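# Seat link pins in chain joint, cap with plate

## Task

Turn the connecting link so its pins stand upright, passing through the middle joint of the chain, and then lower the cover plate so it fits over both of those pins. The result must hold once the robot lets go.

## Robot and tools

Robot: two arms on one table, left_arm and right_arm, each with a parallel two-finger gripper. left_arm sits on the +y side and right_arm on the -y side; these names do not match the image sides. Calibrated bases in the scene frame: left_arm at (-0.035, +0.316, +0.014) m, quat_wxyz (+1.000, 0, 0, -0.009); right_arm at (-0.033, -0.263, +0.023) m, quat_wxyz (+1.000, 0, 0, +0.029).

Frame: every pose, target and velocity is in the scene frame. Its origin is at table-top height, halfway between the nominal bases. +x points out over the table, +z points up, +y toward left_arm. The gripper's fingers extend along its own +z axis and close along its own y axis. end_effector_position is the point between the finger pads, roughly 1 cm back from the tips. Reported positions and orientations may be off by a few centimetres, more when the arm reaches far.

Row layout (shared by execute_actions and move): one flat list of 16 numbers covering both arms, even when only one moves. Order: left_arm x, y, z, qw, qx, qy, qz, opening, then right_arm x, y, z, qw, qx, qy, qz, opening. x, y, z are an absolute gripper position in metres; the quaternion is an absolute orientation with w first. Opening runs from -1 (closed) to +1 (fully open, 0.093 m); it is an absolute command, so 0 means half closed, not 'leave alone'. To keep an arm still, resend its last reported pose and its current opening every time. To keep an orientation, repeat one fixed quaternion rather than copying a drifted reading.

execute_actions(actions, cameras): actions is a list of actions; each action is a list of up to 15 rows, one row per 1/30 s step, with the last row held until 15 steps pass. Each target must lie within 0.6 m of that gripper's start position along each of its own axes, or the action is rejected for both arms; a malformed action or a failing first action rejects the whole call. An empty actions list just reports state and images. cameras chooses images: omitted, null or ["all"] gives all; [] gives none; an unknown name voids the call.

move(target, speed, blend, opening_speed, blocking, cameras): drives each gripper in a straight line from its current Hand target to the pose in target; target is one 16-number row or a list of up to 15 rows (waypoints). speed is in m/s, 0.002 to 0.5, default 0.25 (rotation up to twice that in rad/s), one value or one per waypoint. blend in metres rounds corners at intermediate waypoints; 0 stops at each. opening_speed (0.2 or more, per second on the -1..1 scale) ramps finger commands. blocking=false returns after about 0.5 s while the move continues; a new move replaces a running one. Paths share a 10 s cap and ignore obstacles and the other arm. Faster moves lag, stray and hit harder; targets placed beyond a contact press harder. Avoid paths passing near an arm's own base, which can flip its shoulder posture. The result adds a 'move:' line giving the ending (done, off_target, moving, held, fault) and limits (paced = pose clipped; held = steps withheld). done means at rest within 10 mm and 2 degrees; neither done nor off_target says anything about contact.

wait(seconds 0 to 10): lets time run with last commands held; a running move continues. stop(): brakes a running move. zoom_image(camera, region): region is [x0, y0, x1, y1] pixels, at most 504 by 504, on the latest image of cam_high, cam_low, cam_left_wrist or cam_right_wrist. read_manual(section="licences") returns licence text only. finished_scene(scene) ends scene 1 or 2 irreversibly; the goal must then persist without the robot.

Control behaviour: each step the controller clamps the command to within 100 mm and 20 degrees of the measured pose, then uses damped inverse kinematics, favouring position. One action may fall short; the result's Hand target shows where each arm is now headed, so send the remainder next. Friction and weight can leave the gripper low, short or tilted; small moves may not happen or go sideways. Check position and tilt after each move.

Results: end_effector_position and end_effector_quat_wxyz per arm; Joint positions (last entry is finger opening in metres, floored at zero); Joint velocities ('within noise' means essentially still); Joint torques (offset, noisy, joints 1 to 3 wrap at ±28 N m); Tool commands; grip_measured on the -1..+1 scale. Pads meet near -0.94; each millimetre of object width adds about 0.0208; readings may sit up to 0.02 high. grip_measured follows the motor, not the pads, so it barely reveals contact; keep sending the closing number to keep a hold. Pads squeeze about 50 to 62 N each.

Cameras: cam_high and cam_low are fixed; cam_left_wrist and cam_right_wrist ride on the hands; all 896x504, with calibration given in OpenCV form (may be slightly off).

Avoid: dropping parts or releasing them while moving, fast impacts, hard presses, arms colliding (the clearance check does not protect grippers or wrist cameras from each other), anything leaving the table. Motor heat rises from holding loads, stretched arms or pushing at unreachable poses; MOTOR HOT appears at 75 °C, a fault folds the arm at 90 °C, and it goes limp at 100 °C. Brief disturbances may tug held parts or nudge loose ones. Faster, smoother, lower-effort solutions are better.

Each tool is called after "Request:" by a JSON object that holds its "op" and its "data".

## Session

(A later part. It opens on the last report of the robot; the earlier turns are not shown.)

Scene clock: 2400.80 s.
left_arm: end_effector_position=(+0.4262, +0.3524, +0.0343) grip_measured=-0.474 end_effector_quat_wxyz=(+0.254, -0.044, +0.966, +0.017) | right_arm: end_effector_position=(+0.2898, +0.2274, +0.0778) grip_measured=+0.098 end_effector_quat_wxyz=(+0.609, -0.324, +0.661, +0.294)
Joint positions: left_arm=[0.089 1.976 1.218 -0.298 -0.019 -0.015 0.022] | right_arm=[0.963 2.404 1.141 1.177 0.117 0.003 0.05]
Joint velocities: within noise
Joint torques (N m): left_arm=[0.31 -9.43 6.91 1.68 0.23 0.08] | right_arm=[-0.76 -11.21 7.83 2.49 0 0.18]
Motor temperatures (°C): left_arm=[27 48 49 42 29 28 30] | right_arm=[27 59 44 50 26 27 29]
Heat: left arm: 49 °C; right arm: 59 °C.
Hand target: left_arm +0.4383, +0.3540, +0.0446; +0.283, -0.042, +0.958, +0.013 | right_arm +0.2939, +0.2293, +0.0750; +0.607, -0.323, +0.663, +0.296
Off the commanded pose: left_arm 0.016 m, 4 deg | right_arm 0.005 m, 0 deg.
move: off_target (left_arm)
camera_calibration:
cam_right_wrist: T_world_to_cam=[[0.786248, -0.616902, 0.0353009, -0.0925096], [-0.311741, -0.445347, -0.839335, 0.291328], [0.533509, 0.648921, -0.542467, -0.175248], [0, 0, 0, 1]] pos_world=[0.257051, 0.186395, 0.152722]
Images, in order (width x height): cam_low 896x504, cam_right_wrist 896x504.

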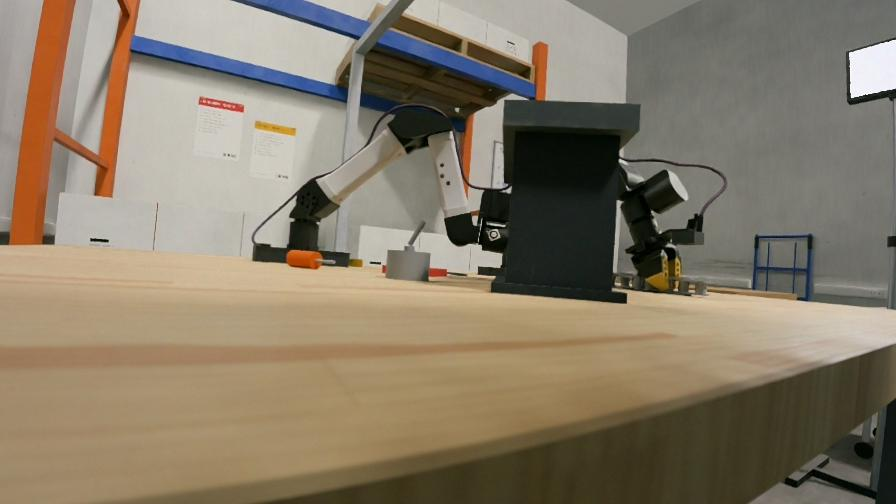

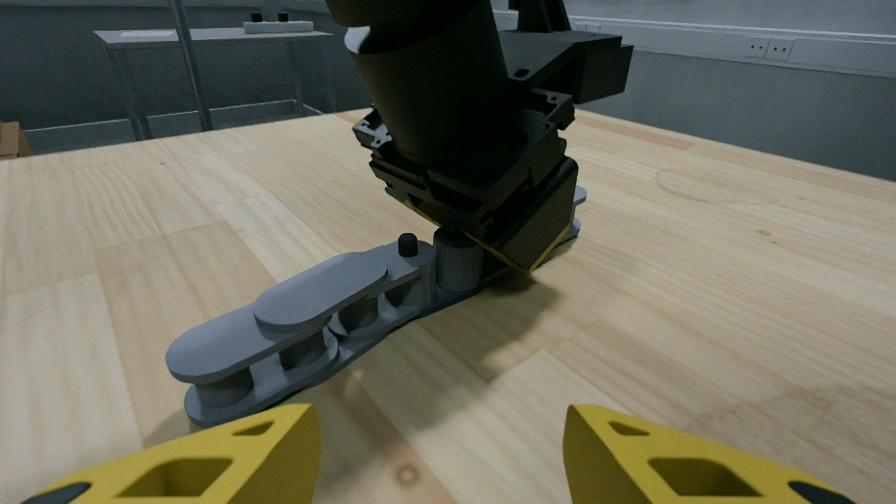

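Request:
{"op": "move", "data": {"target": [[0.4388, 0.354, 0.046, 0.2837, -0.0418, 0.9578, 0.0124, -0.1, 0.294, 0.2295, 0.075, 0.6072, -0.3232, 0.6627, 0.2962, 0.1],[0.425, 0.353, 0.09, 0.2837, -0.0418, 0.9578, 0.0124, -0.1, 0.294, 0.2295, 0.075, 0.6072, -0.3232, 0.6627, 0.2962, 0.1],[0.38, 0.345, 0.20, 0.1736, -0.0430, 0.9838, 0.0076, 0.2, 0.294, 0.2295, 0.075, 0.6072, -0.3232, 0.6627, 0.2962, 0.1]], "speed": [0.05,0.08,0.15], "opening_speed": 0.5}}

Request:
{"op": "zoom_image", "data": {"camera": "cam_low", "region": [600, 230, 720, 310]}}

Request:
{"op": "zoom_image", "data": {"camera": "cam_right_wrist", "region": [340, 140, 620, 340]}}

Scene clock: 2416.90 s.
left_arm: end_effector_position=(+0.3765, +0.3488, +0.1952) grip_measured=+0.198 end_effector_quat_wxyz=(+0.169, -0.044, +0.985, +0.014) | right_arm: end_effector_position=(+0.2898, +0.2274, +0.0778) grip_measured=+0.098 end_effector_quat_wxyz=(+0.609, -0.324, +0.661, +0.294)
Joint positions: left_arm=[0.089 1.812 1.731 -1.15 -0.019 -0.015 0.055] | right_arm=[0.963 2.404 1.141 1.177 0.117 0.003 0.05]
Joint velocities: within noise
Joint torques (N m): left_arm=[-0.8 -7.58 9.24 0.87 0.21 -0.04] | right_arm=[-0.79 -11.28 7.91 2.5 -0.01 0.16]
Motor temperatures (°C): left_arm=[27 46 49 40 29 28 30] | right_arm=[27 59 44 50 26 27 29]
Heat: left arm: 49 °C; right arm: 59 °C.
Hand target: left_arm +0.3799, +0.3450, +0.2000; +0.174, -0.043, +0.984, +0.008 | right_arm +0.2939, +0.2293, +0.0750; +0.607, -0.323, +0.663, +0.296
Off the commanded pose: left_arm 0.007 m, 1 deg | right_arm 0.005 m, 0 deg.
move: done
camera_calibration:
cam_left_wrist: T_world_to_cam=[[0.0710163, -0.997321, -0.0175101, 0.325575], [-0.991467, -0.0725015, 0.108338, 0.417913], [-0.109317, 0.00966697, -0.99396, 0.307357], [0, 0, 0, 1]] pos_world=[0.424825, 0.352031, 0.265926]
cam_right_wrist: T_world_to_cam=[[0.786248, -0.616902, 0.0353009, -0.0925096], [-0.311741, -0.445347, -0.839335, 0.291328], [0.533509, 0.648921, -0.542467, -0.175248], [0, 0, 0, 1]] pos_world=[0.257051, 0.186395, 0.152722]

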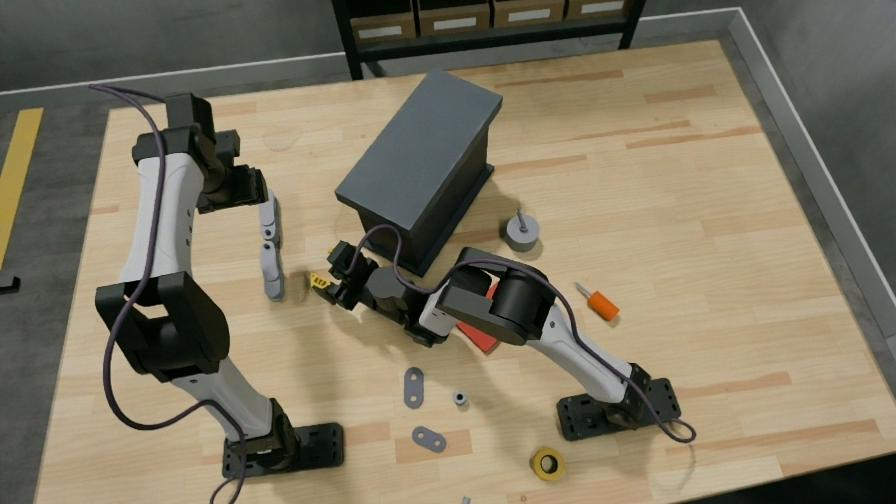

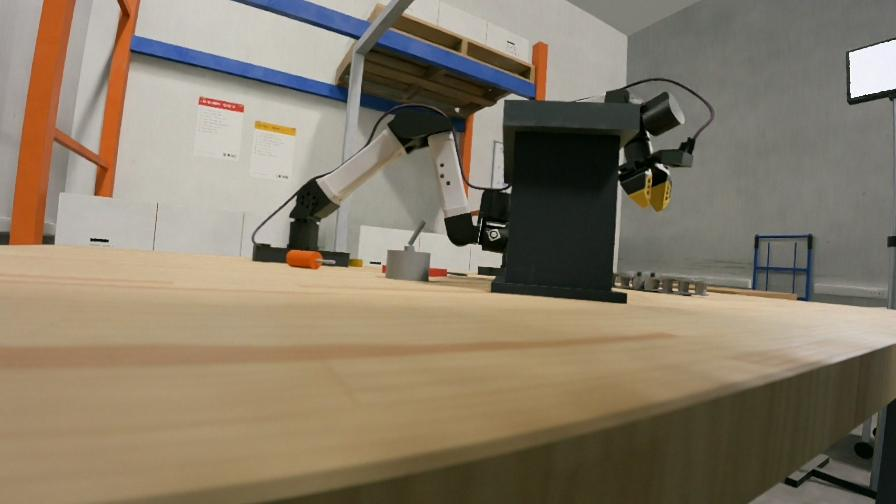

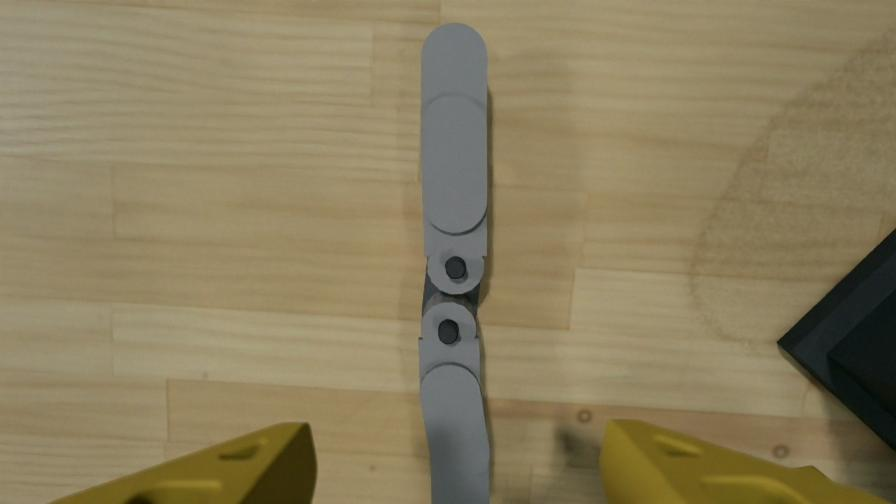

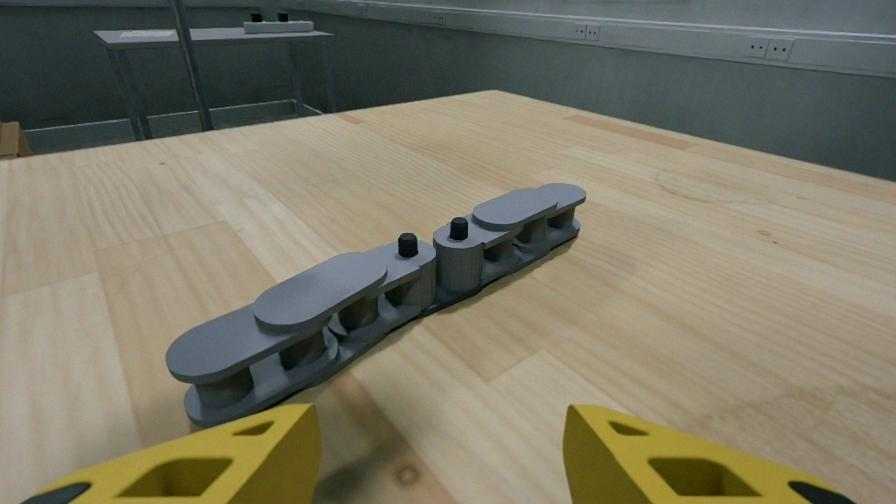

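Scaled by 4.200 from the camera's 896x504 image, which has a finer 1280x720 frame.

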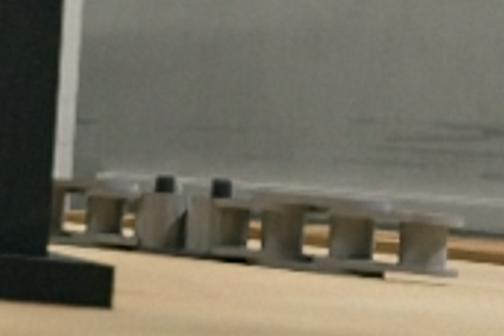

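Scaled by 1.800 from the camera's 896x504 image, which has a finer 1280x720 frame.

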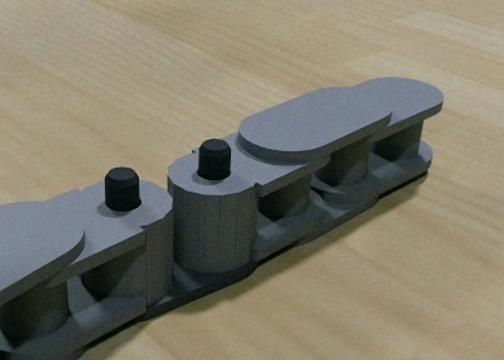

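Request:
{"op": "move", "data": {"target": [[0.36, 0.34, 0.25, 0, 0.0, 1.0, 0, 0.2, 0.20, 0.09, 0.20, 0.6072, -0.3232, 0.6627, 0.2962, 0.1],[0.20, 0.22, 0.25, 0, 0.2588, 0.9659, 0, 0.2, 0.22, -0.05, 0.25, 0.6072, -0.3232, 0.6627, 0.2962, 0.1],[0.08, 0.13, 0.22, 0, 0.5, 0.866, 0, 0.2, 0.22, -0.10, 0.25, 0.6072, -0.3232, 0.6627, 0.2962, 0.1]], "speed": 0.2, "blend": [0.03,0.05,0]}}

Scene clock: 2445.77 s.
left_arm: end_effector_position=(+0.0828, +0.1312, +0.2219) grip_measured=+0.198 end_effector_quat_wxyz=(+0.037, +0.501, +0.864, -0.013) | right_arm: end_effector_position=(+0.2224, -0.0986, +0.2571) grip_measured=+0.098 end_effector_quat_wxyz=(+0.614, -0.322, +0.658, +0.295)
Joint positions: left_arm=[-0.994 1.344 1.422 -1.571 -0.011 0.04 0.055] | right_arm=[0.154 0.787 0.359 0.334 -0.689 -0.066 0.05]
Joint velocities: within noise
Joint torques (N m): left_arm=[-0.91 -3.22 5.83 0.49 0.2 -0.09] | right_arm=[-0.98 -2.19 7.28 2.19 -0.1 0.04]
Motor temperatures (°C): left_arm=[27 44 53 36 29 28 29] | right_arm=[27 58 44 51 26 27 29]
Heat: left arm: 53 °C; right arm: 58 °C.
Hand target: left_arm +0.0802, +0.1299, +0.2193; +0.029, +0.500, +0.865, -0.016 | right_arm +0.2202, -0.0999, +0.2501; +0.607, -0.323, +0.663, +0.296
Off the commanded pose: left_arm 0.004 m, 5 deg | right_arm 0.008 m, 1 deg.
joint sent to its limit (left arm) — joint 4 (wrist pitch), lower limit. The joint targets are off in orientation, not in position.
move: off_target (left_arm)
camera_calibration:
cam_left_wrist: T_world_to_cam=[[-0.878198, -0.47813, -0.0126389, 0.139252], [-0.449723, 0.816449, 0.36216, -0.109697], [-0.162841, 0.323732, -0.93203, 0.253402], [0, 0, 0, 1]] pos_world=[0.114222, 0.0741076, 0.277666]
cam_right_wrist: T_world_to_cam=[[0.784976, -0.61855, 0.0347715, -0.246759], [-0.306098, -0.436029, -0.846276, 0.277042], [0.538625, 0.653663, -0.531609, 0.166107], [0, 0, 0, 1]] pos_world=[0.189032, -0.140412, 0.331338]

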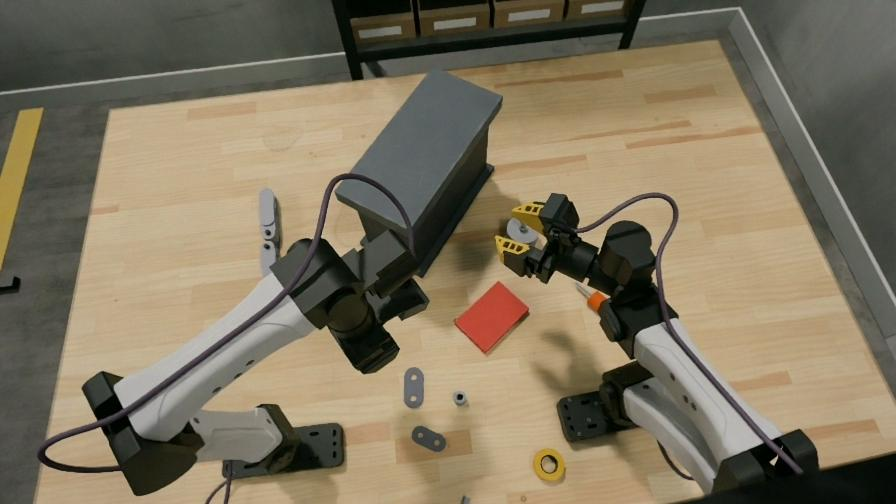

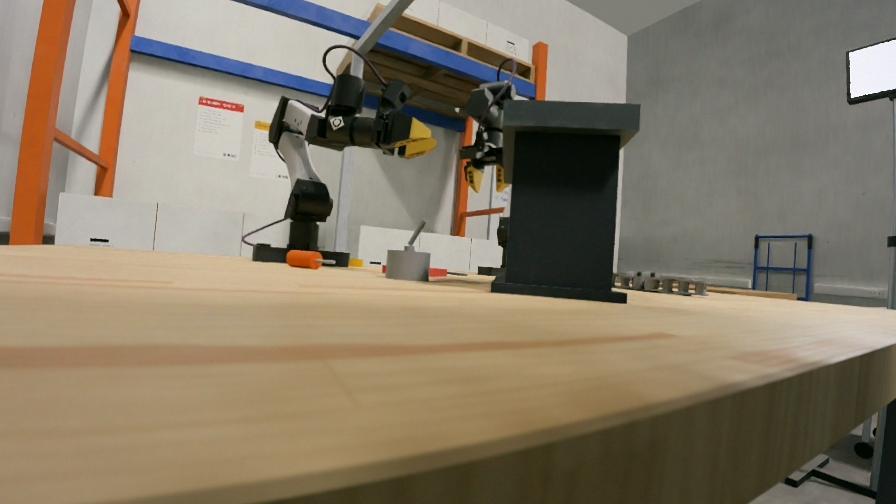

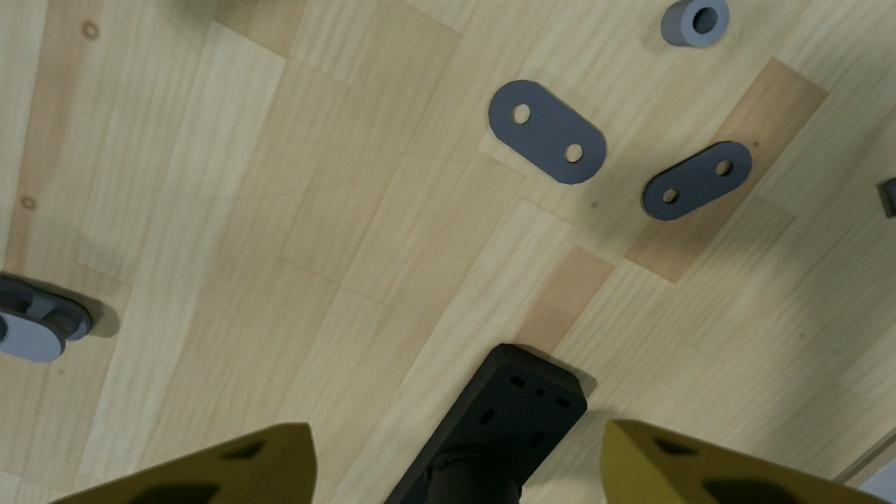

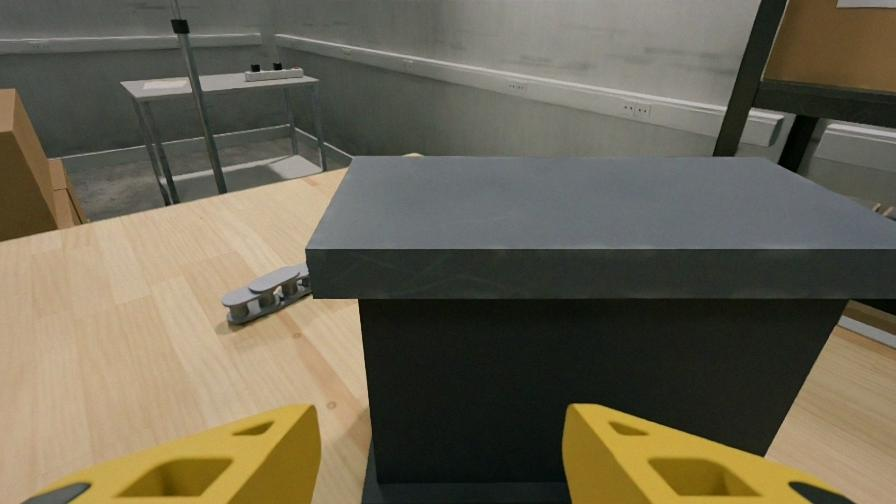

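Request:
{"op": "move", "data": {"target": [[-0.02, 0.075, 0.13, 0, 0.866, 0.5, 0, 0.2, 0.22, -0.10, 0.25, 0.6072, -0.3232, 0.6627, 0.2962, 0.1]], "speed": 0.2, "cameras": ["cam_high","cam_left_wrist"]}}

Request:
{"op": "zoom_image", "data": {"camera": "cam_high", "region": [340, 340, 520, 480]}}

Scene clock: 2468.80 s.
left_arm: end_effector_position=(-0.0171, +0.0765, +0.1325) grip_measured=+0.198 end_effector_quat_wxyz=(+0.002, +0.862, +0.506, +0.005) | right_arm: end_effector_position=(+0.2222, -0.0985, +0.2568) grip_measured=+0.098 end_effector_quat_wxyz=(+0.613, -0.322, +0.658, +0.296)
Joint positions: left_arm=[-1.486 1.451 1.153 -1.273 -0.011 0.577 0.055] | right_arm=[0.154 0.787 0.359 0.333 -0.69 -0.067 0.05]
Joint velocities: within noise
Joint torques (N m): left_arm=[-0.92 -4.3 6.05 0.43 0.23 0.11] | right_arm=[-1.01 -2.24 7.3 2.24 -0.08 0.06]
Motor temperatures (°C): left_arm=[27 40 50 34 29 28 29] | right_arm=[27 50 45 52 26 27 29]
Heat: left arm: 50 °C; right arm: 52 °C.
Hand target: left_arm -0.0200, +0.0750, +0.1301; +0.000, +0.866, +0.500, +0.000 | right_arm +0.2201, -0.0999, +0.2501; +0.607, -0.323, +0.663, +0.296
Off the commanded pose: left_arm 0.004 m, 1 deg | right_arm 0.007 m, 1 deg.
move: done
camera_calibration:
cam_left_wrist: T_world_to_cam=[[-0.862248, 0.506458, -0.00544571, -0.0518011], [0.453036, 0.776015, 0.438815, -0.0692386], [0.226467, 0.3759, -0.898561, 0.16974], [0, 0, 0, 1]] pos_world=[-0.0517383, 0.01616, 0.182623]
Images, in order (width x height): cam_high 896x504, cam_left_wrist 896x504.

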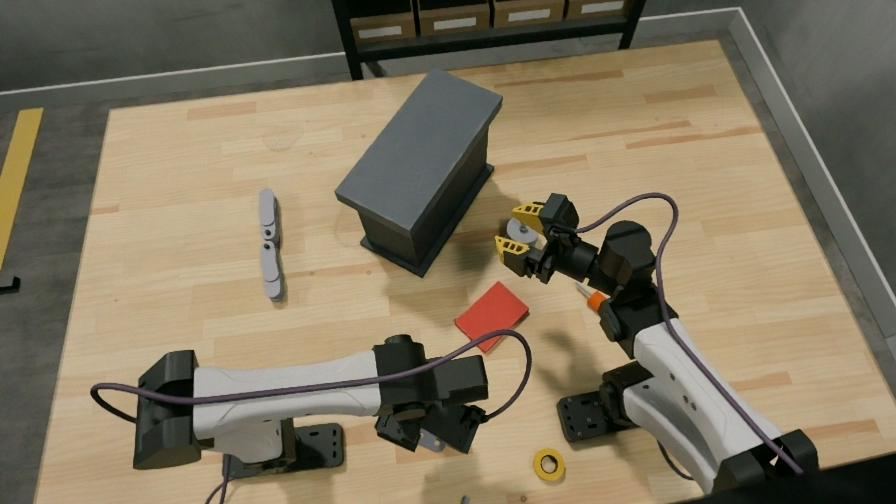

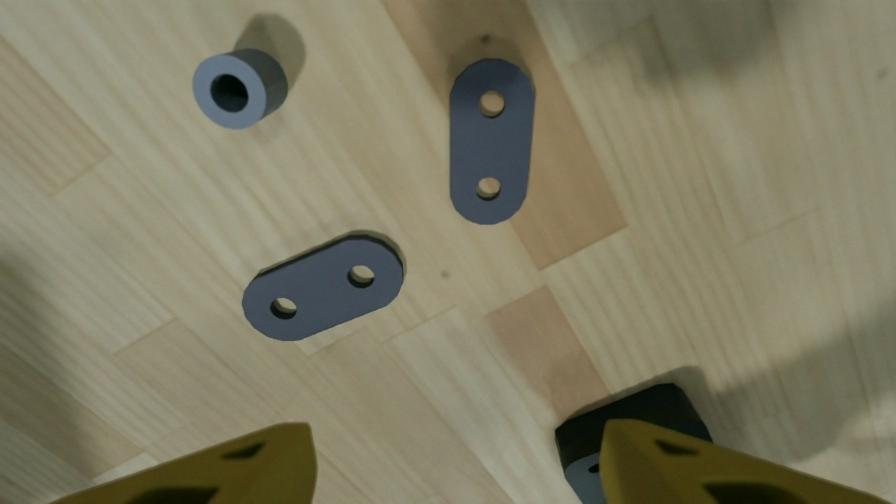

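Scaled by 2.800 from the camera's 896x504 image, which has a finer 1280x720 frame.

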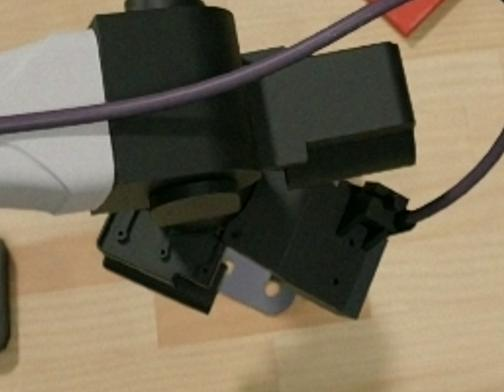

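Request:
{"op": "move", "data": {"target": [[-0.044, 0.058, 0.07, 0, 0.868, 0.4966, 0, 0.0, 0.22, -0.10, 0.25, 0.6072, -0.3232, 0.6627, 0.2962, 0.1]], "speed": 0.1, "cameras": ["cam_left_wrist"]}}

Scene clock: 2508.67 s.
left_arm: end_effector_position=(-0.0408, +0.0591, +0.0720) grip_measured=+0.002 end_effector_quat_wxyz=(+0.001, +0.869, +0.495, +0.005) | right_arm: end_effector_position=(+0.2222, -0.0985, +0.2568) grip_measured=+0.098 end_effector_quat_wxyz=(+0.613, -0.322, +0.658, +0.296)
Joint positions: left_arm=[-1.583 1.561 1.011 -1.024 -0.01 0.506 0.045] | right_arm=[0.154 0.787 0.359 0.332 -0.69 -0.067 0.05]
Joint velocities: within noise
Joint torques (N m): left_arm=[-0.9 -5.05 5.82 0.45 0.24 -0.08] | right_arm=[-0.95 -2.32 7.34 2.21 -0.1 0.09]
Motor temperatures (°C): left_arm=[27 38 48 32 29 28 28] | right_arm=[27 45 45 52 26 27 29]
Heat: left arm: 48 °C; right arm: 52 °C.
Hand target: left_arm -0.0440, +0.0581, +0.0700; +0.000, +0.868, +0.497, +0.000 | right_arm +0.2201, -0.0999, +0.2501; +0.607, -0.323, +0.663, +0.296
Off the commanded pose: left_arm 0.004 m, 1 deg | right_arm 0.007 m, 1 deg.
move: done
camera_calibration:
cam_left_wrist: T_world_to_cam=[[-0.849022, 0.52834, -0.00419742, -0.0646285], [0.472841, 0.763335, 0.44016, -0.0170131], [0.235758, 0.371721, -0.897909, 0.127875], [0, 0, 0, 1]] pos_world=[-0.0769742, -0.000401442, 0.122038]
Images, in order (width x height): cam_left_wrist 896x504.

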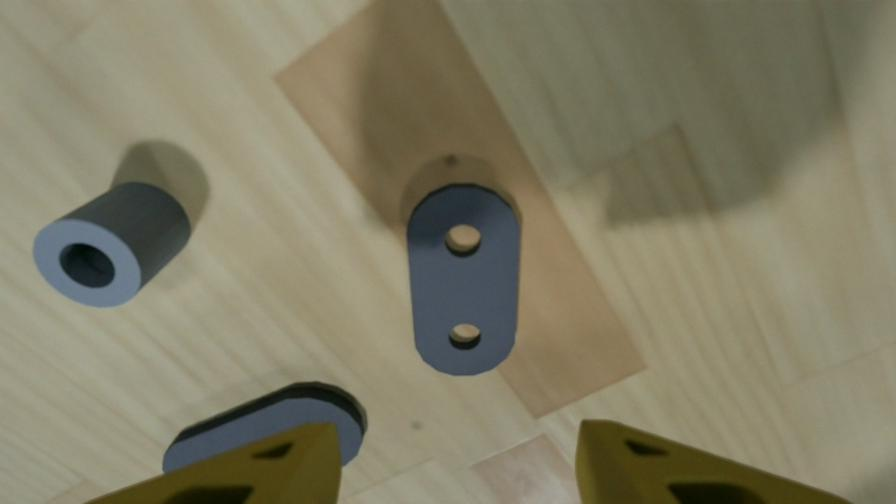

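Request:
{"op": "move", "data": {"target": [[-0.0475, 0.0568, 0.0265, 0, 0.866, 0.5, 0, 0.0, 0.22, -0.10, 0.25, 0.6072, -0.3232, 0.6627, 0.2962, 0.1]], "speed": 0.06, "cameras": ["cam_left_wrist"]}}

Scene clock: 2526.87 s.
left_arm: end_effector_position=(-0.0440, +0.0573, +0.0287) grip_measured=+0.002 end_effector_quat_wxyz=(+0.002, +0.866, +0.499, +0.005) | right_arm: end_effector_position=(+0.2222, -0.0985, +0.2568) grip_measured=+0.098 end_effector_quat_wxyz=(+0.613, -0.322, +0.658, +0.295)
Joint positions: left_arm=[-1.595 1.636 0.901 -0.838 -0.01 0.484 0.045] | right_arm=[0.154 0.787 0.359 0.332 -0.69 -0.067 0.05]
Joint velocities: within noise
Joint torques (N m): left_arm=[-1.01 -5.2 5.42 0.4 0.22 -0.07] | right_arm=[-0.81 -2.29 7.53 2.21 -0.05 0.04]
Motor temperatures (°C): left_arm=[27 38 46 31 29 28 28] | right_arm=[27 44 45 52 26 27 29]
Heat: left arm: 46 °C; right arm: 52 °C.
Hand target: left_arm -0.0475, +0.0569, +0.0265; +0.000, +0.866, +0.500, +0.000 | right_arm +0.2201, -0.0999, +0.2501; +0.607, -0.323, +0.663, +0.296
Off the commanded pose: left_arm 0.004 m, 1 deg | right_arm 0.007 m, 1 deg.
move: done
camera_calibration:
cam_left_wrist: T_world_to_cam=[[-0.854022, 0.520214, -0.0049167, -0.0662376], [0.465536, 0.768408, 0.439118, 0.00432963], [0.232213, 0.372728, -0.898416, 0.0901603], [0, 0, 0, 1]] pos_world=[-0.0795204, -0.00247442, 0.0787746]
Images, in order (width x height): cam_left_wrist 896x504.

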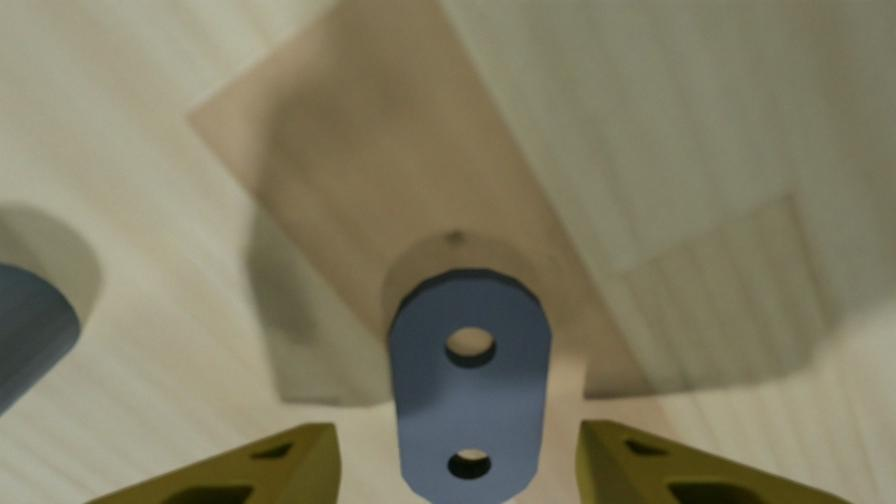

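Request:
{"op": "move", "data": {"target": [[-0.0525, 0.0545, 0.0235, 0, 0.866, 0.5, 0, 0.0, 0.22, -0.10, 0.25, 0.6072, -0.3232, 0.6627, 0.2962, 0.1]], "speed": 0.06, "cameras": ["cam_left_wrist"]}}

Scene clock: 2537.10 s.
left_arm: end_effector_position=(-0.0490, +0.0560, +0.0253) grip_measured=+0.002 end_effector_quat_wxyz=(+0.001, +0.867, +0.499, +0.005) | right_arm: end_effector_position=(+0.2222, -0.0985, +0.2568) grip_measured=+0.098 end_effector_quat_wxyz=(+0.613, -0.322, +0.658, +0.295)
Joint positions: left_arm=[-1.614 1.65 0.901 -0.826 -0.01 0.466 0.045] | right_arm=[0.154 0.787 0.359 0.332 -0.69 -0.067 0.05]
Joint velocities: within noise
Joint torques (N m): left_arm=[-0.98 -5.09 5.7 0.41 0.23 -0.08] | right_arm=[-0.95 -2.21 7.35 2.21 -0.05 0.04]
Motor temperatures (°C): left_arm=[27 38 47 31 29 28 28] | right_arm=[27 43 45 52 26 27 29]
Heat: left arm: 47 °C; right arm: 52 °C.
Hand target: left_arm -0.0525, +0.0546, +0.0235; +0.000, +0.866, +0.500, +0.000 | right_arm +0.2201, -0.0999, +0.2501; +0.607, -0.323, +0.663, +0.296
Off the commanded pose: left_arm 0.004 m, 1 deg | right_arm 0.007 m, 1 deg.
move: done
camera_calibration:
cam_left_wrist: T_world_to_cam=[[-0.853425, 0.5212, -0.00414016, -0.0699039], [0.466354, 0.767119, 0.440503, 0.00924953], [0.232766, 0.374005, -0.897742, 0.0887122], [0, 0, 0, 1]] pos_world=[-0.0846204, -0.00384042, 0.0752768]
Images, in order (width x height): cam_left_wrist 896x504.

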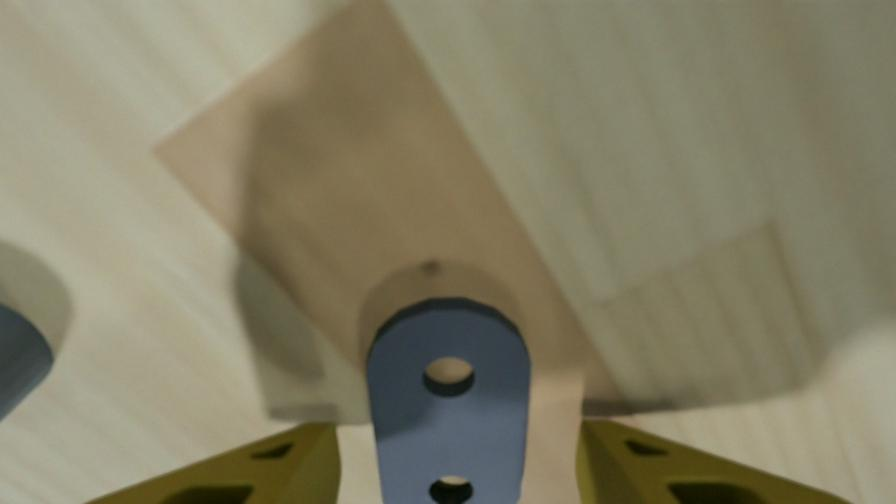

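Request:
{"op": "move", "data": {"target": [[-0.0525, 0.0545, 0.0208, 0, 0.866, 0.5, 0, 0.0, 0.22, -0.10, 0.25, 0.6072, -0.3232, 0.6627, 0.2962, 0.1]], "speed": 0.04, "cameras": ["cam_left_wrist"]}}

Scene clock: 2548.10 s.
left_arm: end_effector_position=(-0.0491, +0.0538, +0.0240) grip_measured=+0.002 end_effector_quat_wxyz=(+0.004, +0.867, +0.499, +0.004) | right_arm: end_effector_position=(+0.2222, -0.0985, +0.2568) grip_measured=+0.098 end_effector_quat_wxyz=(+0.613, -0.322, +0.658, +0.295)
Joint positions: left_arm=[-1.614 1.656 0.901 -0.814 -0.01 0.466 0.045] | right_arm=[0.154 0.787 0.359 0.332 -0.69 -0.067 0.05]
Joint velocities: within noise
Joint torques (N m): left_arm=[-0.95 -5.19 5.05 0.41 0.23 -0.05] | right_arm=[-0.92 -2.13 7.36 2.22 -0.08 0.06]
Motor temperatures (°C): left_arm=[27 38 47 31 29 28 28] | right_arm=[27 43 45 52 26 27 29]
Heat: left arm: 47 °C; right arm: 52 °C.
Hand target: left_arm -0.0525, +0.0546, +0.0209; +0.000, +0.866, +0.500, +0.000 | right_arm +0.2201, -0.0999, +0.2501; +0.607, -0.323, +0.663, +0.296
Off the commanded pose: left_arm 0.005 m, 1 deg | right_arm 0.007 m, 1 deg.
move: done
camera_calibration:
cam_left_wrist: T_world_to_cam=[[-0.853824, 0.520514, -0.0070035, -0.0687801], [0.465929, 0.770147, 0.435642, 0.0115179], [0.232152, 0.368699, -0.900093, 0.0887262], [0, 0, 0, 1]] pos_world=[-0.0846906, -0.00578265, 0.0743624]
Images, in order (width x height): cam_left_wrist 896x504.

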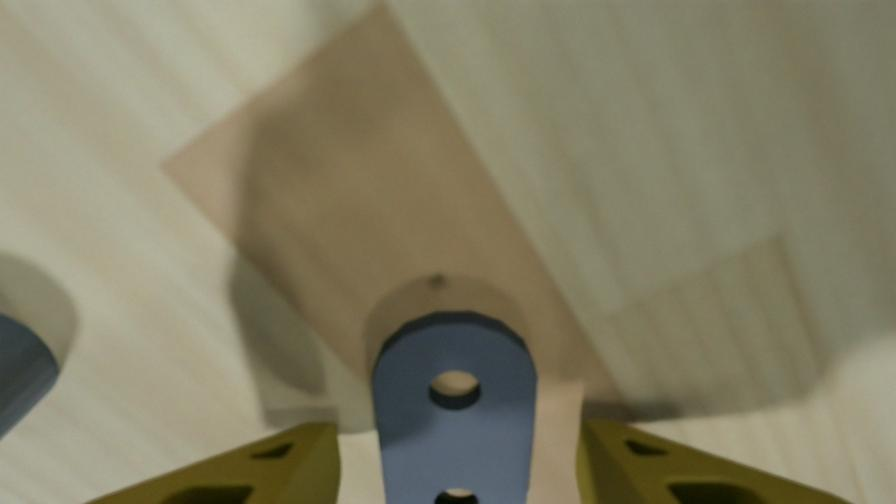

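Request:
{"op": "move", "data": {"target": [[-0.0525, 0.0545, 0.0205, 0, 0.866, 0.5, 0, -0.95, 0.22, -0.10, 0.25, 0.6072, -0.3232, 0.6627, 0.2962, 0.1],[-0.0505, 0.057, 0.06, 0, 0.866, 0.5, 0, -0.95, 0.22, -0.10, 0.25, 0.6072, -0.3232, 0.6627, 0.2962, 0.1]], "speed": 0.05, "opening_speed": 1.0, "cameras": ["cam_left_wrist"]}}

Scene clock: 2559.00 s.
left_arm: end_effector_position=(-0.0485, +0.0633, +0.0503) grip_measured=-0.946 end_effector_quat_wxyz=(-0.010, +0.866, +0.499, +0.013) | right_arm: end_effector_position=(+0.2222, -0.0985, +0.2568) grip_measured=+0.098 end_effector_quat_wxyz=(+0.613, -0.322, +0.658, +0.295)
Joint positions: left_arm=[-1.614 1.603 0.96 -0.959 -0.01 0.465 0] | right_arm=[0.154 0.787 0.359 0.332 -0.69 -0.067 0.05]
Joint velocities: within noise
Joint torques (N m): left_arm=[-0.29 -7.09 7.94 0.21 0.24 0.01] | right_arm=[-1.01 -1.99 7.36 2.2 -0.08 0.06]
Motor temperatures (°C): left_arm=[27 38 47 30 29 28 28] | right_arm=[27 42 45 52 26 27 29]
Heat: left arm: 47 °C; right arm: 52 °C.
Hand target: left_arm -0.0505, +0.0571, +0.0599; +0.000, +0.866, +0.500, +0.000 | right_arm +0.2201, -0.0999, +0.2501; +0.607, -0.323, +0.663, +0.296
Off the commanded pose: left_arm 0.012 m, 2 deg | right_arm 0.007 m, 1 deg.
move: off_target (left_arm)
camera_calibration:
cam_left_wrist: T_world_to_cam=[[-0.854024, 0.520164, 0.00852021, -0.0738159], [0.464738, 0.755459, 0.461845, -0.00796023], [0.233798, 0.398387, -0.88692, 0.106296], [0, 0, 0, 1]] pos_world=[-0.0841931, 0.0020629, 0.0985817]
Images, in order (width x height): cam_left_wrist 896x504.

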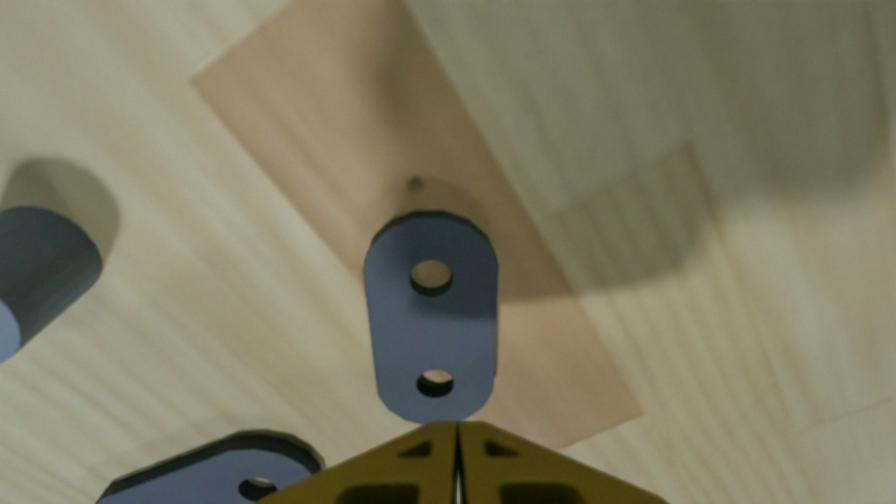

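Request:
{"op": "move", "data": {"target": [[-0.0493, 0.0590, 0.045, 0, 0.866, 0.5, 0, 0.0, 0.22, -0.10, 0.25, 0.6072, -0.3232, 0.6627, 0.2962, 0.1],[-0.0493, 0.0590, 0.0190, 0, 0.866, 0.5, 0, 0.0, 0.22, -0.10, 0.25, 0.6072, -0.3232, 0.6627, 0.2962, 0.1]], "speed": 0.05, "cameras": ["cam_left_wrist"]}}

Scene clock: 2578.23 s.
left_arm: end_effector_position=(-0.0488, +0.0594, +0.0213) grip_measured=-0.002 end_effector_quat_wxyz=(+0.002, +0.866, +0.499, +0.005) | right_arm: end_effector_position=(+0.2222, -0.0985, +0.2568) grip_measured=+0.098 end_effector_quat_wxyz=(+0.613, -0.322, +0.658, +0.295)
Joint positions: left_arm=[-1.614 1.644 0.876 -0.804 -0.01 0.465 0.045] | right_arm=[0.154 0.787 0.359 0.332 -0.69 -0.067 0.05]
Joint velocities: within noise
Joint torques (N m): left_arm=[0.1 -5.14 5.24 0.42 0.23 0.04] | right_arm=[-0.94 -2.14 7.47 2.21 -0.08 0.05]
Motor temperatures (°C): left_arm=[27 40 46 30 29 28 28] | right_arm=[27 42 45 52 26 27 29]
Heat: left arm: 46 °C; right arm: 52 °C.
Hand target: left_arm -0.0494, +0.0590, +0.0191; +0.000, +0.866, +0.500, +0.000 | right_arm +0.2201, -0.0999, +0.2501; +0.607, -0.323, +0.663, +0.296
Off the commanded pose: left_arm 0.002 m, 1 deg | right_arm 0.007 m, 1 deg.
move: done
camera_calibration:
cam_left_wrist: T_world_to_cam=[[-0.854021, 0.52021, -0.00539862, -0.0714555], [0.465545, 0.768828, 0.438373, 0.00820587], [0.232196, 0.371866, -0.898777, 0.0839572], [0, 0, 0, 1]] pos_world=[-0.0843393, -0.000357895, 0.0714758]
Images, in order (width x height): cam_left_wrist 896x504.

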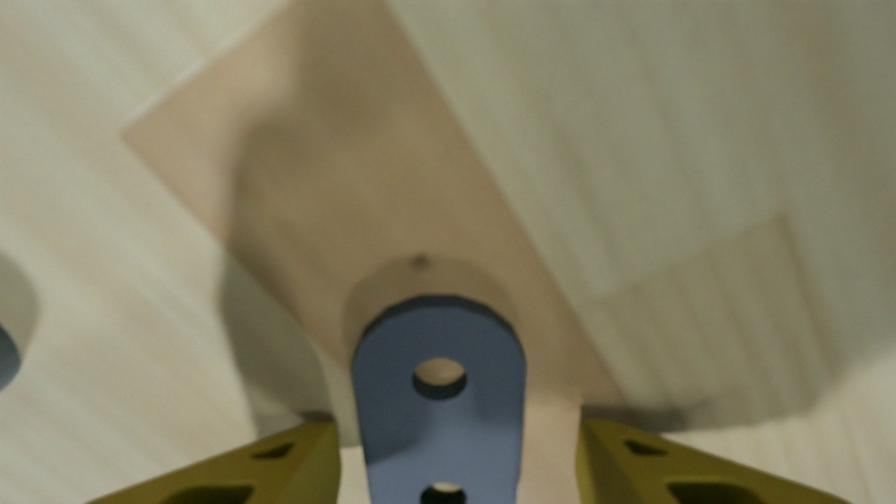

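Request:
{"op": "move", "data": {"target": [[-0.0450, 0.0580, 0.0160, 0, 0.866, 0.5, 0, 0.0, 0.22, -0.10, 0.25, 0.6072, -0.3232, 0.6627, 0.2962, 0.1]], "speed": 0.04, "cameras": ["cam_left_wrist"]}}

Scene clock: 2586.00 s.
left_arm: end_effector_position=(-0.0451, +0.0569, +0.0194) grip_measured=-0.002 end_effector_quat_wxyz=(+0.004, +0.865, +0.501, +0.003) | right_arm: end_effector_position=(+0.2222, -0.0985, +0.2568) grip_measured=+0.098 end_effector_quat_wxyz=(+0.613, -0.322, +0.658, +0.295)
Joint positions: left_arm=[-1.599 1.652 0.876 -0.791 -0.01 0.475 0.045] | right_arm=[0.154 0.787 0.359 0.332 -0.69 -0.067 0.05]
Joint velocities: within noise
Joint torques (N m): left_arm=[0.28 -5.07 4.96 0.45 0.23 0.12] | right_arm=[-0.9 -2.3 7.41 2.25 -0.06 0.07]
Motor temperatures (°C): left_arm=[27 39 46 29 29 28 28] | right_arm=[27 41 45 52 26 27 29]
Heat: left arm: 46 °C; right arm: 52 °C.
Hand target: left_arm -0.0451, +0.0579, +0.0161; +0.000, +0.866, +0.500, +0.000 | right_arm +0.2201, -0.0999, +0.2501; +0.607, -0.323, +0.663, +0.296
Off the commanded pose: left_arm 0.004 m, 1 deg | right_arm 0.007 m, 1 deg.
move: done
camera_calibration:
cam_left_wrist: T_world_to_cam=[[-0.856396, 0.516263, -0.00770309, -0.0668507], [0.462122, 0.773068, 0.434523, 0.00888162], [0.230283, 0.368563, -0.900628, 0.0824368], [0, 0, 0, 1]] pos_world=[-0.0803389, -0.00273674, 0.0698707]
Images, in order (width x height): cam_left_wrist 896x504.

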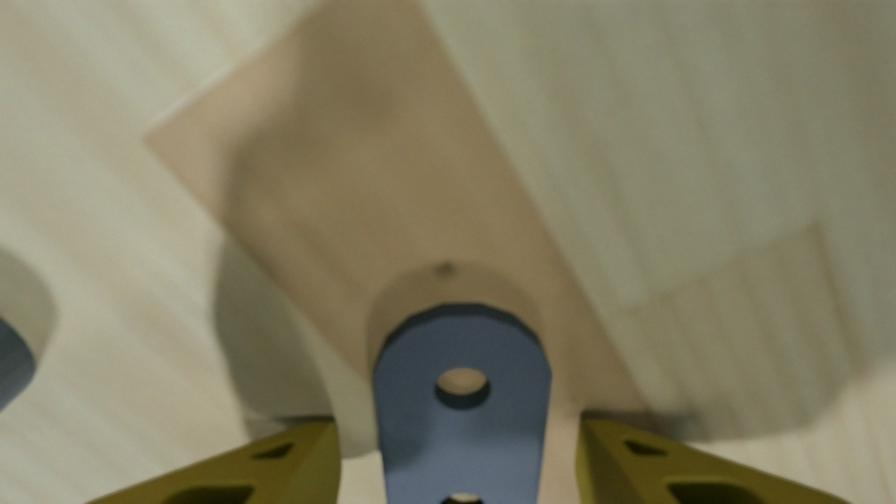

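Request:
{"op": "move", "data": {"target": [[-0.0450, 0.0580, 0.0135, 0, 0.866, 0.5, 0, 0.0, 0.22, -0.10, 0.25, 0.6072, -0.3232, 0.6627, 0.2962, 0.1]], "speed": 0.04, "cameras": ["cam_left_wrist"]}}

Scene clock: 2593.40 s.
left_arm: end_effector_position=(-0.0450, +0.0576, +0.0180) grip_measured=-0.002 end_effector_quat_wxyz=(+0.004, +0.866, +0.501, +0.004) | right_arm: end_effector_position=(+0.2222, -0.0985, +0.2568) grip_measured=+0.098 end_effector_quat_wxyz=(+0.613, -0.322, +0.658, +0.295)
Joint positions: left_arm=[-1.599 1.653 0.871 -0.786 -0.01 0.477 0.045] | right_arm=[0.154 0.787 0.359 0.332 -0.69 -0.067 0.05]
Joint velocities: within noise
Joint torques (N m): left_arm=[0.31 -4.74 4.86 0.5 0.23 0.1] | right_arm=[-0.95 -2.21 7.42 2.25 -0.09 0.05]
Motor temperatures (°C): left_arm=[27 39 45 29 29 28 28] | right_arm=[27 41 45 51 26 27 29]
Heat: left arm: 45 °C; right arm: 51 °C.
Hand target: left_arm -0.0451, +0.0580, +0.0136; +0.000, +0.866, +0.500, +0.000 | right_arm +0.2201, -0.0999, +0.2501; +0.607, -0.323, +0.663, +0.296
Off the commanded pose: left_arm 0.005 m, 1 deg | right_arm 0.007 m, 1 deg.
move: done
camera_calibration:
cam_left_wrist: T_world_to_cam=[[-0.855804, 0.517251, -0.00715449, -0.0672431], [0.462981, 0.772036, 0.435441, 0.0090206], [0.230756, 0.369339, -0.900189, 0.0808397], [0, 0, 0, 1]] pos_world=[-0.0803775, -0.00203995, 0.068362]
Images, in order (width x height): cam_left_wrist 896x504.

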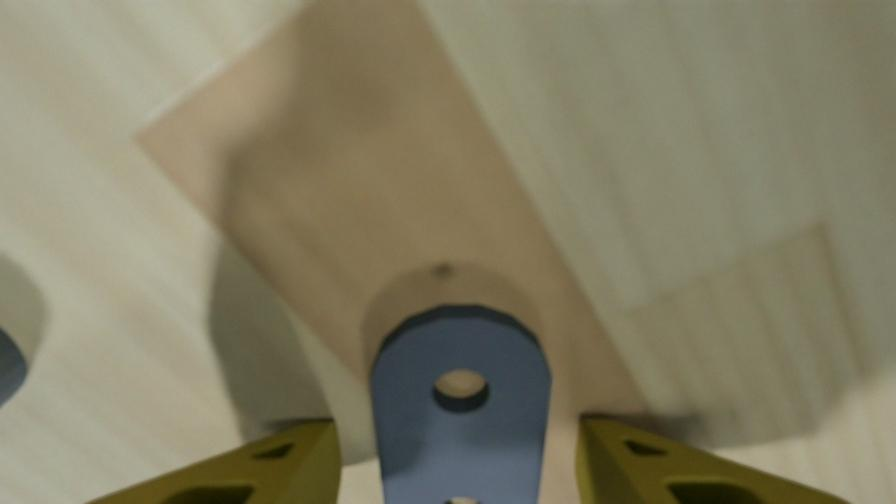

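Request:
{"op": "move", "data": {"target": [[-0.0450, 0.0580, 0.0140, 0, 0.866, 0.5, 0, -0.95, 0.22, -0.10, 0.25, 0.6072, -0.3232, 0.6627, 0.2962, 0.1]], "speed": 0.05, "opening_speed": 1.0, "cameras": ["cam_left_wrist"]}}

Scene clock: 2600.70 s.
left_arm: end_effector_position=(-0.0445, +0.0560, +0.0179) grip_measured=-0.476 end_effector_quat_wxyz=(+0.007, +0.865, +0.502, +0.002) | right_arm: end_effector_position=(+0.2222, -0.0985, +0.2568) grip_measured=+0.098 end_effector_quat_wxyz=(+0.613, -0.322, +0.658, +0.295)
Joint positions: left_arm=[-1.597 1.654 0.871 -0.779 -0.011 0.477 0.022] | right_arm=[0.154 0.787 0.359 0.332 -0.69 -0.067 0.05]
Joint velocities: within noise
Joint torques (N m): left_arm=[0.12 -4.92 4.96 0.42 0.22 0.1] | right_arm=[-0.96 -2.26 7.47 2.23 -0.02 0.07]
Motor temperatures (°C): left_arm=[27 39 45 29 29 28 28] | right_arm=[27 41 45 51 26 27 29]
Heat: left arm: 45 °C; right arm: 51 °C.
Hand target: left_arm -0.0450, +0.0580, +0.0141; +0.000, +0.866, +0.500, +0.000 | right_arm +0.2201, -0.0999, +0.2501; +0.607, -0.323, +0.663, +0.296
Off the commanded pose: left_arm 0.004 m, 1 deg | right_arm 0.007 m, 1 deg.
move: done
camera_calibration:
cam_left_wrist: T_world_to_cam=[[-0.856789, 0.515558, -0.0105882, -0.0658655], [0.461463, 0.775731, 0.430457, 0.00991346], [0.230139, 0.363924, -0.902549, 0.0815795], [0, 0, 0, 1]] pos_world=[-0.0797821, -0.00342144, 0.0686648]
Images, in order (width x height): cam_left_wrist 896x504.

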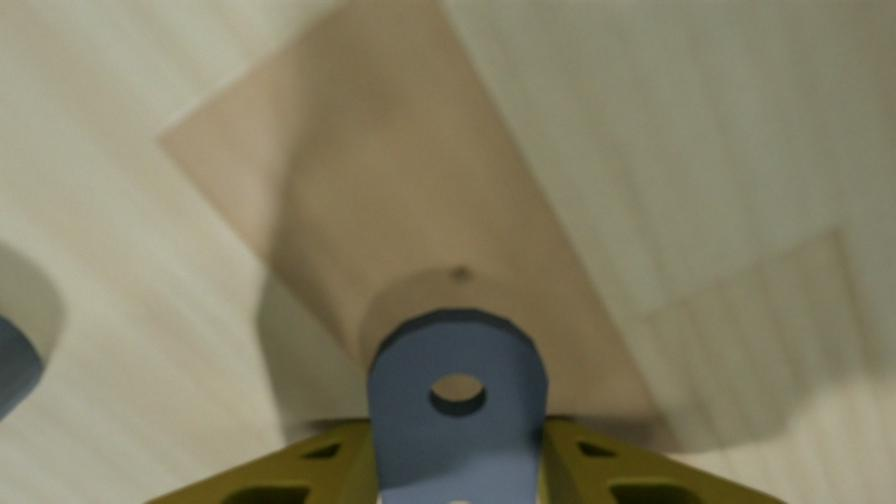

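Request:
{"op": "move", "data": {"target": [[-0.045, 0.060, 0.10, 0, 0.866, 0.5, 0, -0.95, 0.22, -0.10, 0.25, 0.6072, -0.3232, 0.6627, 0.2962, 0.1],[0.08, 0.13, 0.15, 0, 0.5, 0.866, 0, -0.95, 0.22, -0.10, 0.25, 0.6072, -0.3232, 0.6627, 0.2962, 0.1],[0.24, 0.25, 0.15, 0, 0.2164, 0.9763, 0, -0.95, 0.22, -0.10, 0.25, 0.6072, -0.3232, 0.6627, 0.2962, 0.1],[0.365, 0.350, 0.14, 0, 0.0262, 0.9997, 0, -0.95, 0.22, -0.10, 0.25, 0.6072, -0.3232, 0.6627, 0.2962, 0.1]], "speed": [0.08,0.2,0.2,0.15], "blend": [0.01,0.03,0.03,0], "cameras": ["cam_high","cam_left_wrist"]}}

Scene clock: 2618.13 s.
left_arm: end_effector_position=(+0.3617, +0.3507, +0.1352) grip_measured=-0.476 end_effector_quat_wxyz=(-0.005, +0.032, +0.999, +0.004) | right_arm: end_effector_position=(+0.2222, -0.0985, +0.2568) grip_measured=+0.098 end_effector_quat_wxyz=(+0.613, -0.322, +0.658, +0.295)
Joint positions: left_arm=[0.101 2.082 1.921 -1.419 -0.009 0.146 0.022] | right_arm=[0.154 0.787 0.359 0.332 -0.69 -0.067 0.05]
Joint velocities: within noise
Joint torques (N m): left_arm=[-0.24 -9.13 8.8 0.23 0.21 -0.08] | right_arm=[-1.05 -2.03 7.34 2.22 -0.03 0.07]
Motor temperatures (°C): left_arm=[27 39 46 29 29 28 28] | right_arm=[27 40 45 51 26 27 29]
Heat: left arm: 46 °C; right arm: 51 °C.
Hand target: left_arm +0.3650, +0.3500, +0.1400; +0.000, +0.026, +1.000, +0.000 | right_arm +0.2201, -0.0999, +0.2501; +0.607, -0.323, +0.663, +0.296
Off the commanded pose: left_arm 0.006 m, 1 deg | right_arm 0.007 m, 1 deg.
move: done
camera_calibration:
cam_left_wrist: T_world_to_cam=[[-0.084578, -0.996406, -0.00457166, 0.381601], [-0.893295, 0.0737913, 0.443371, 0.277754], [-0.441441, 0.0415833, -0.896326, 0.341793], [0, 0, 0, 1]] pos_world=[0.431273, 0.345521, 0.184955]
Images, in order (width x height): cam_high 896x504, cam_left_wrist 896x504.

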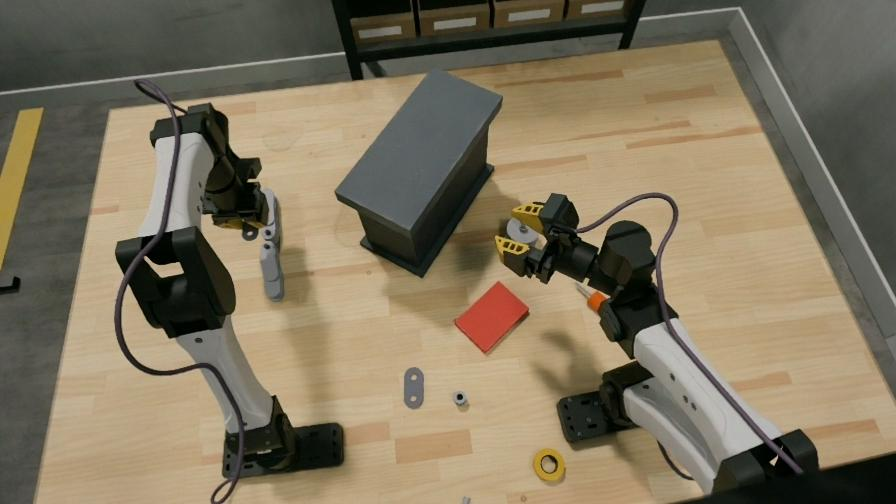

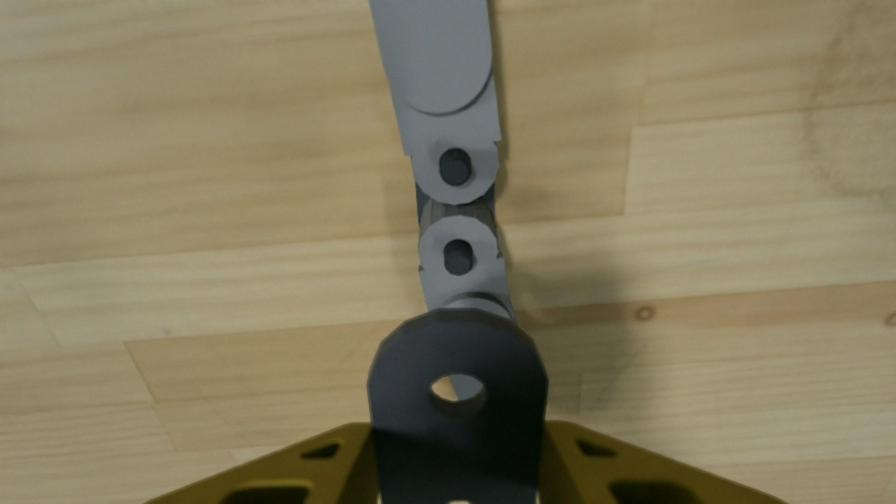

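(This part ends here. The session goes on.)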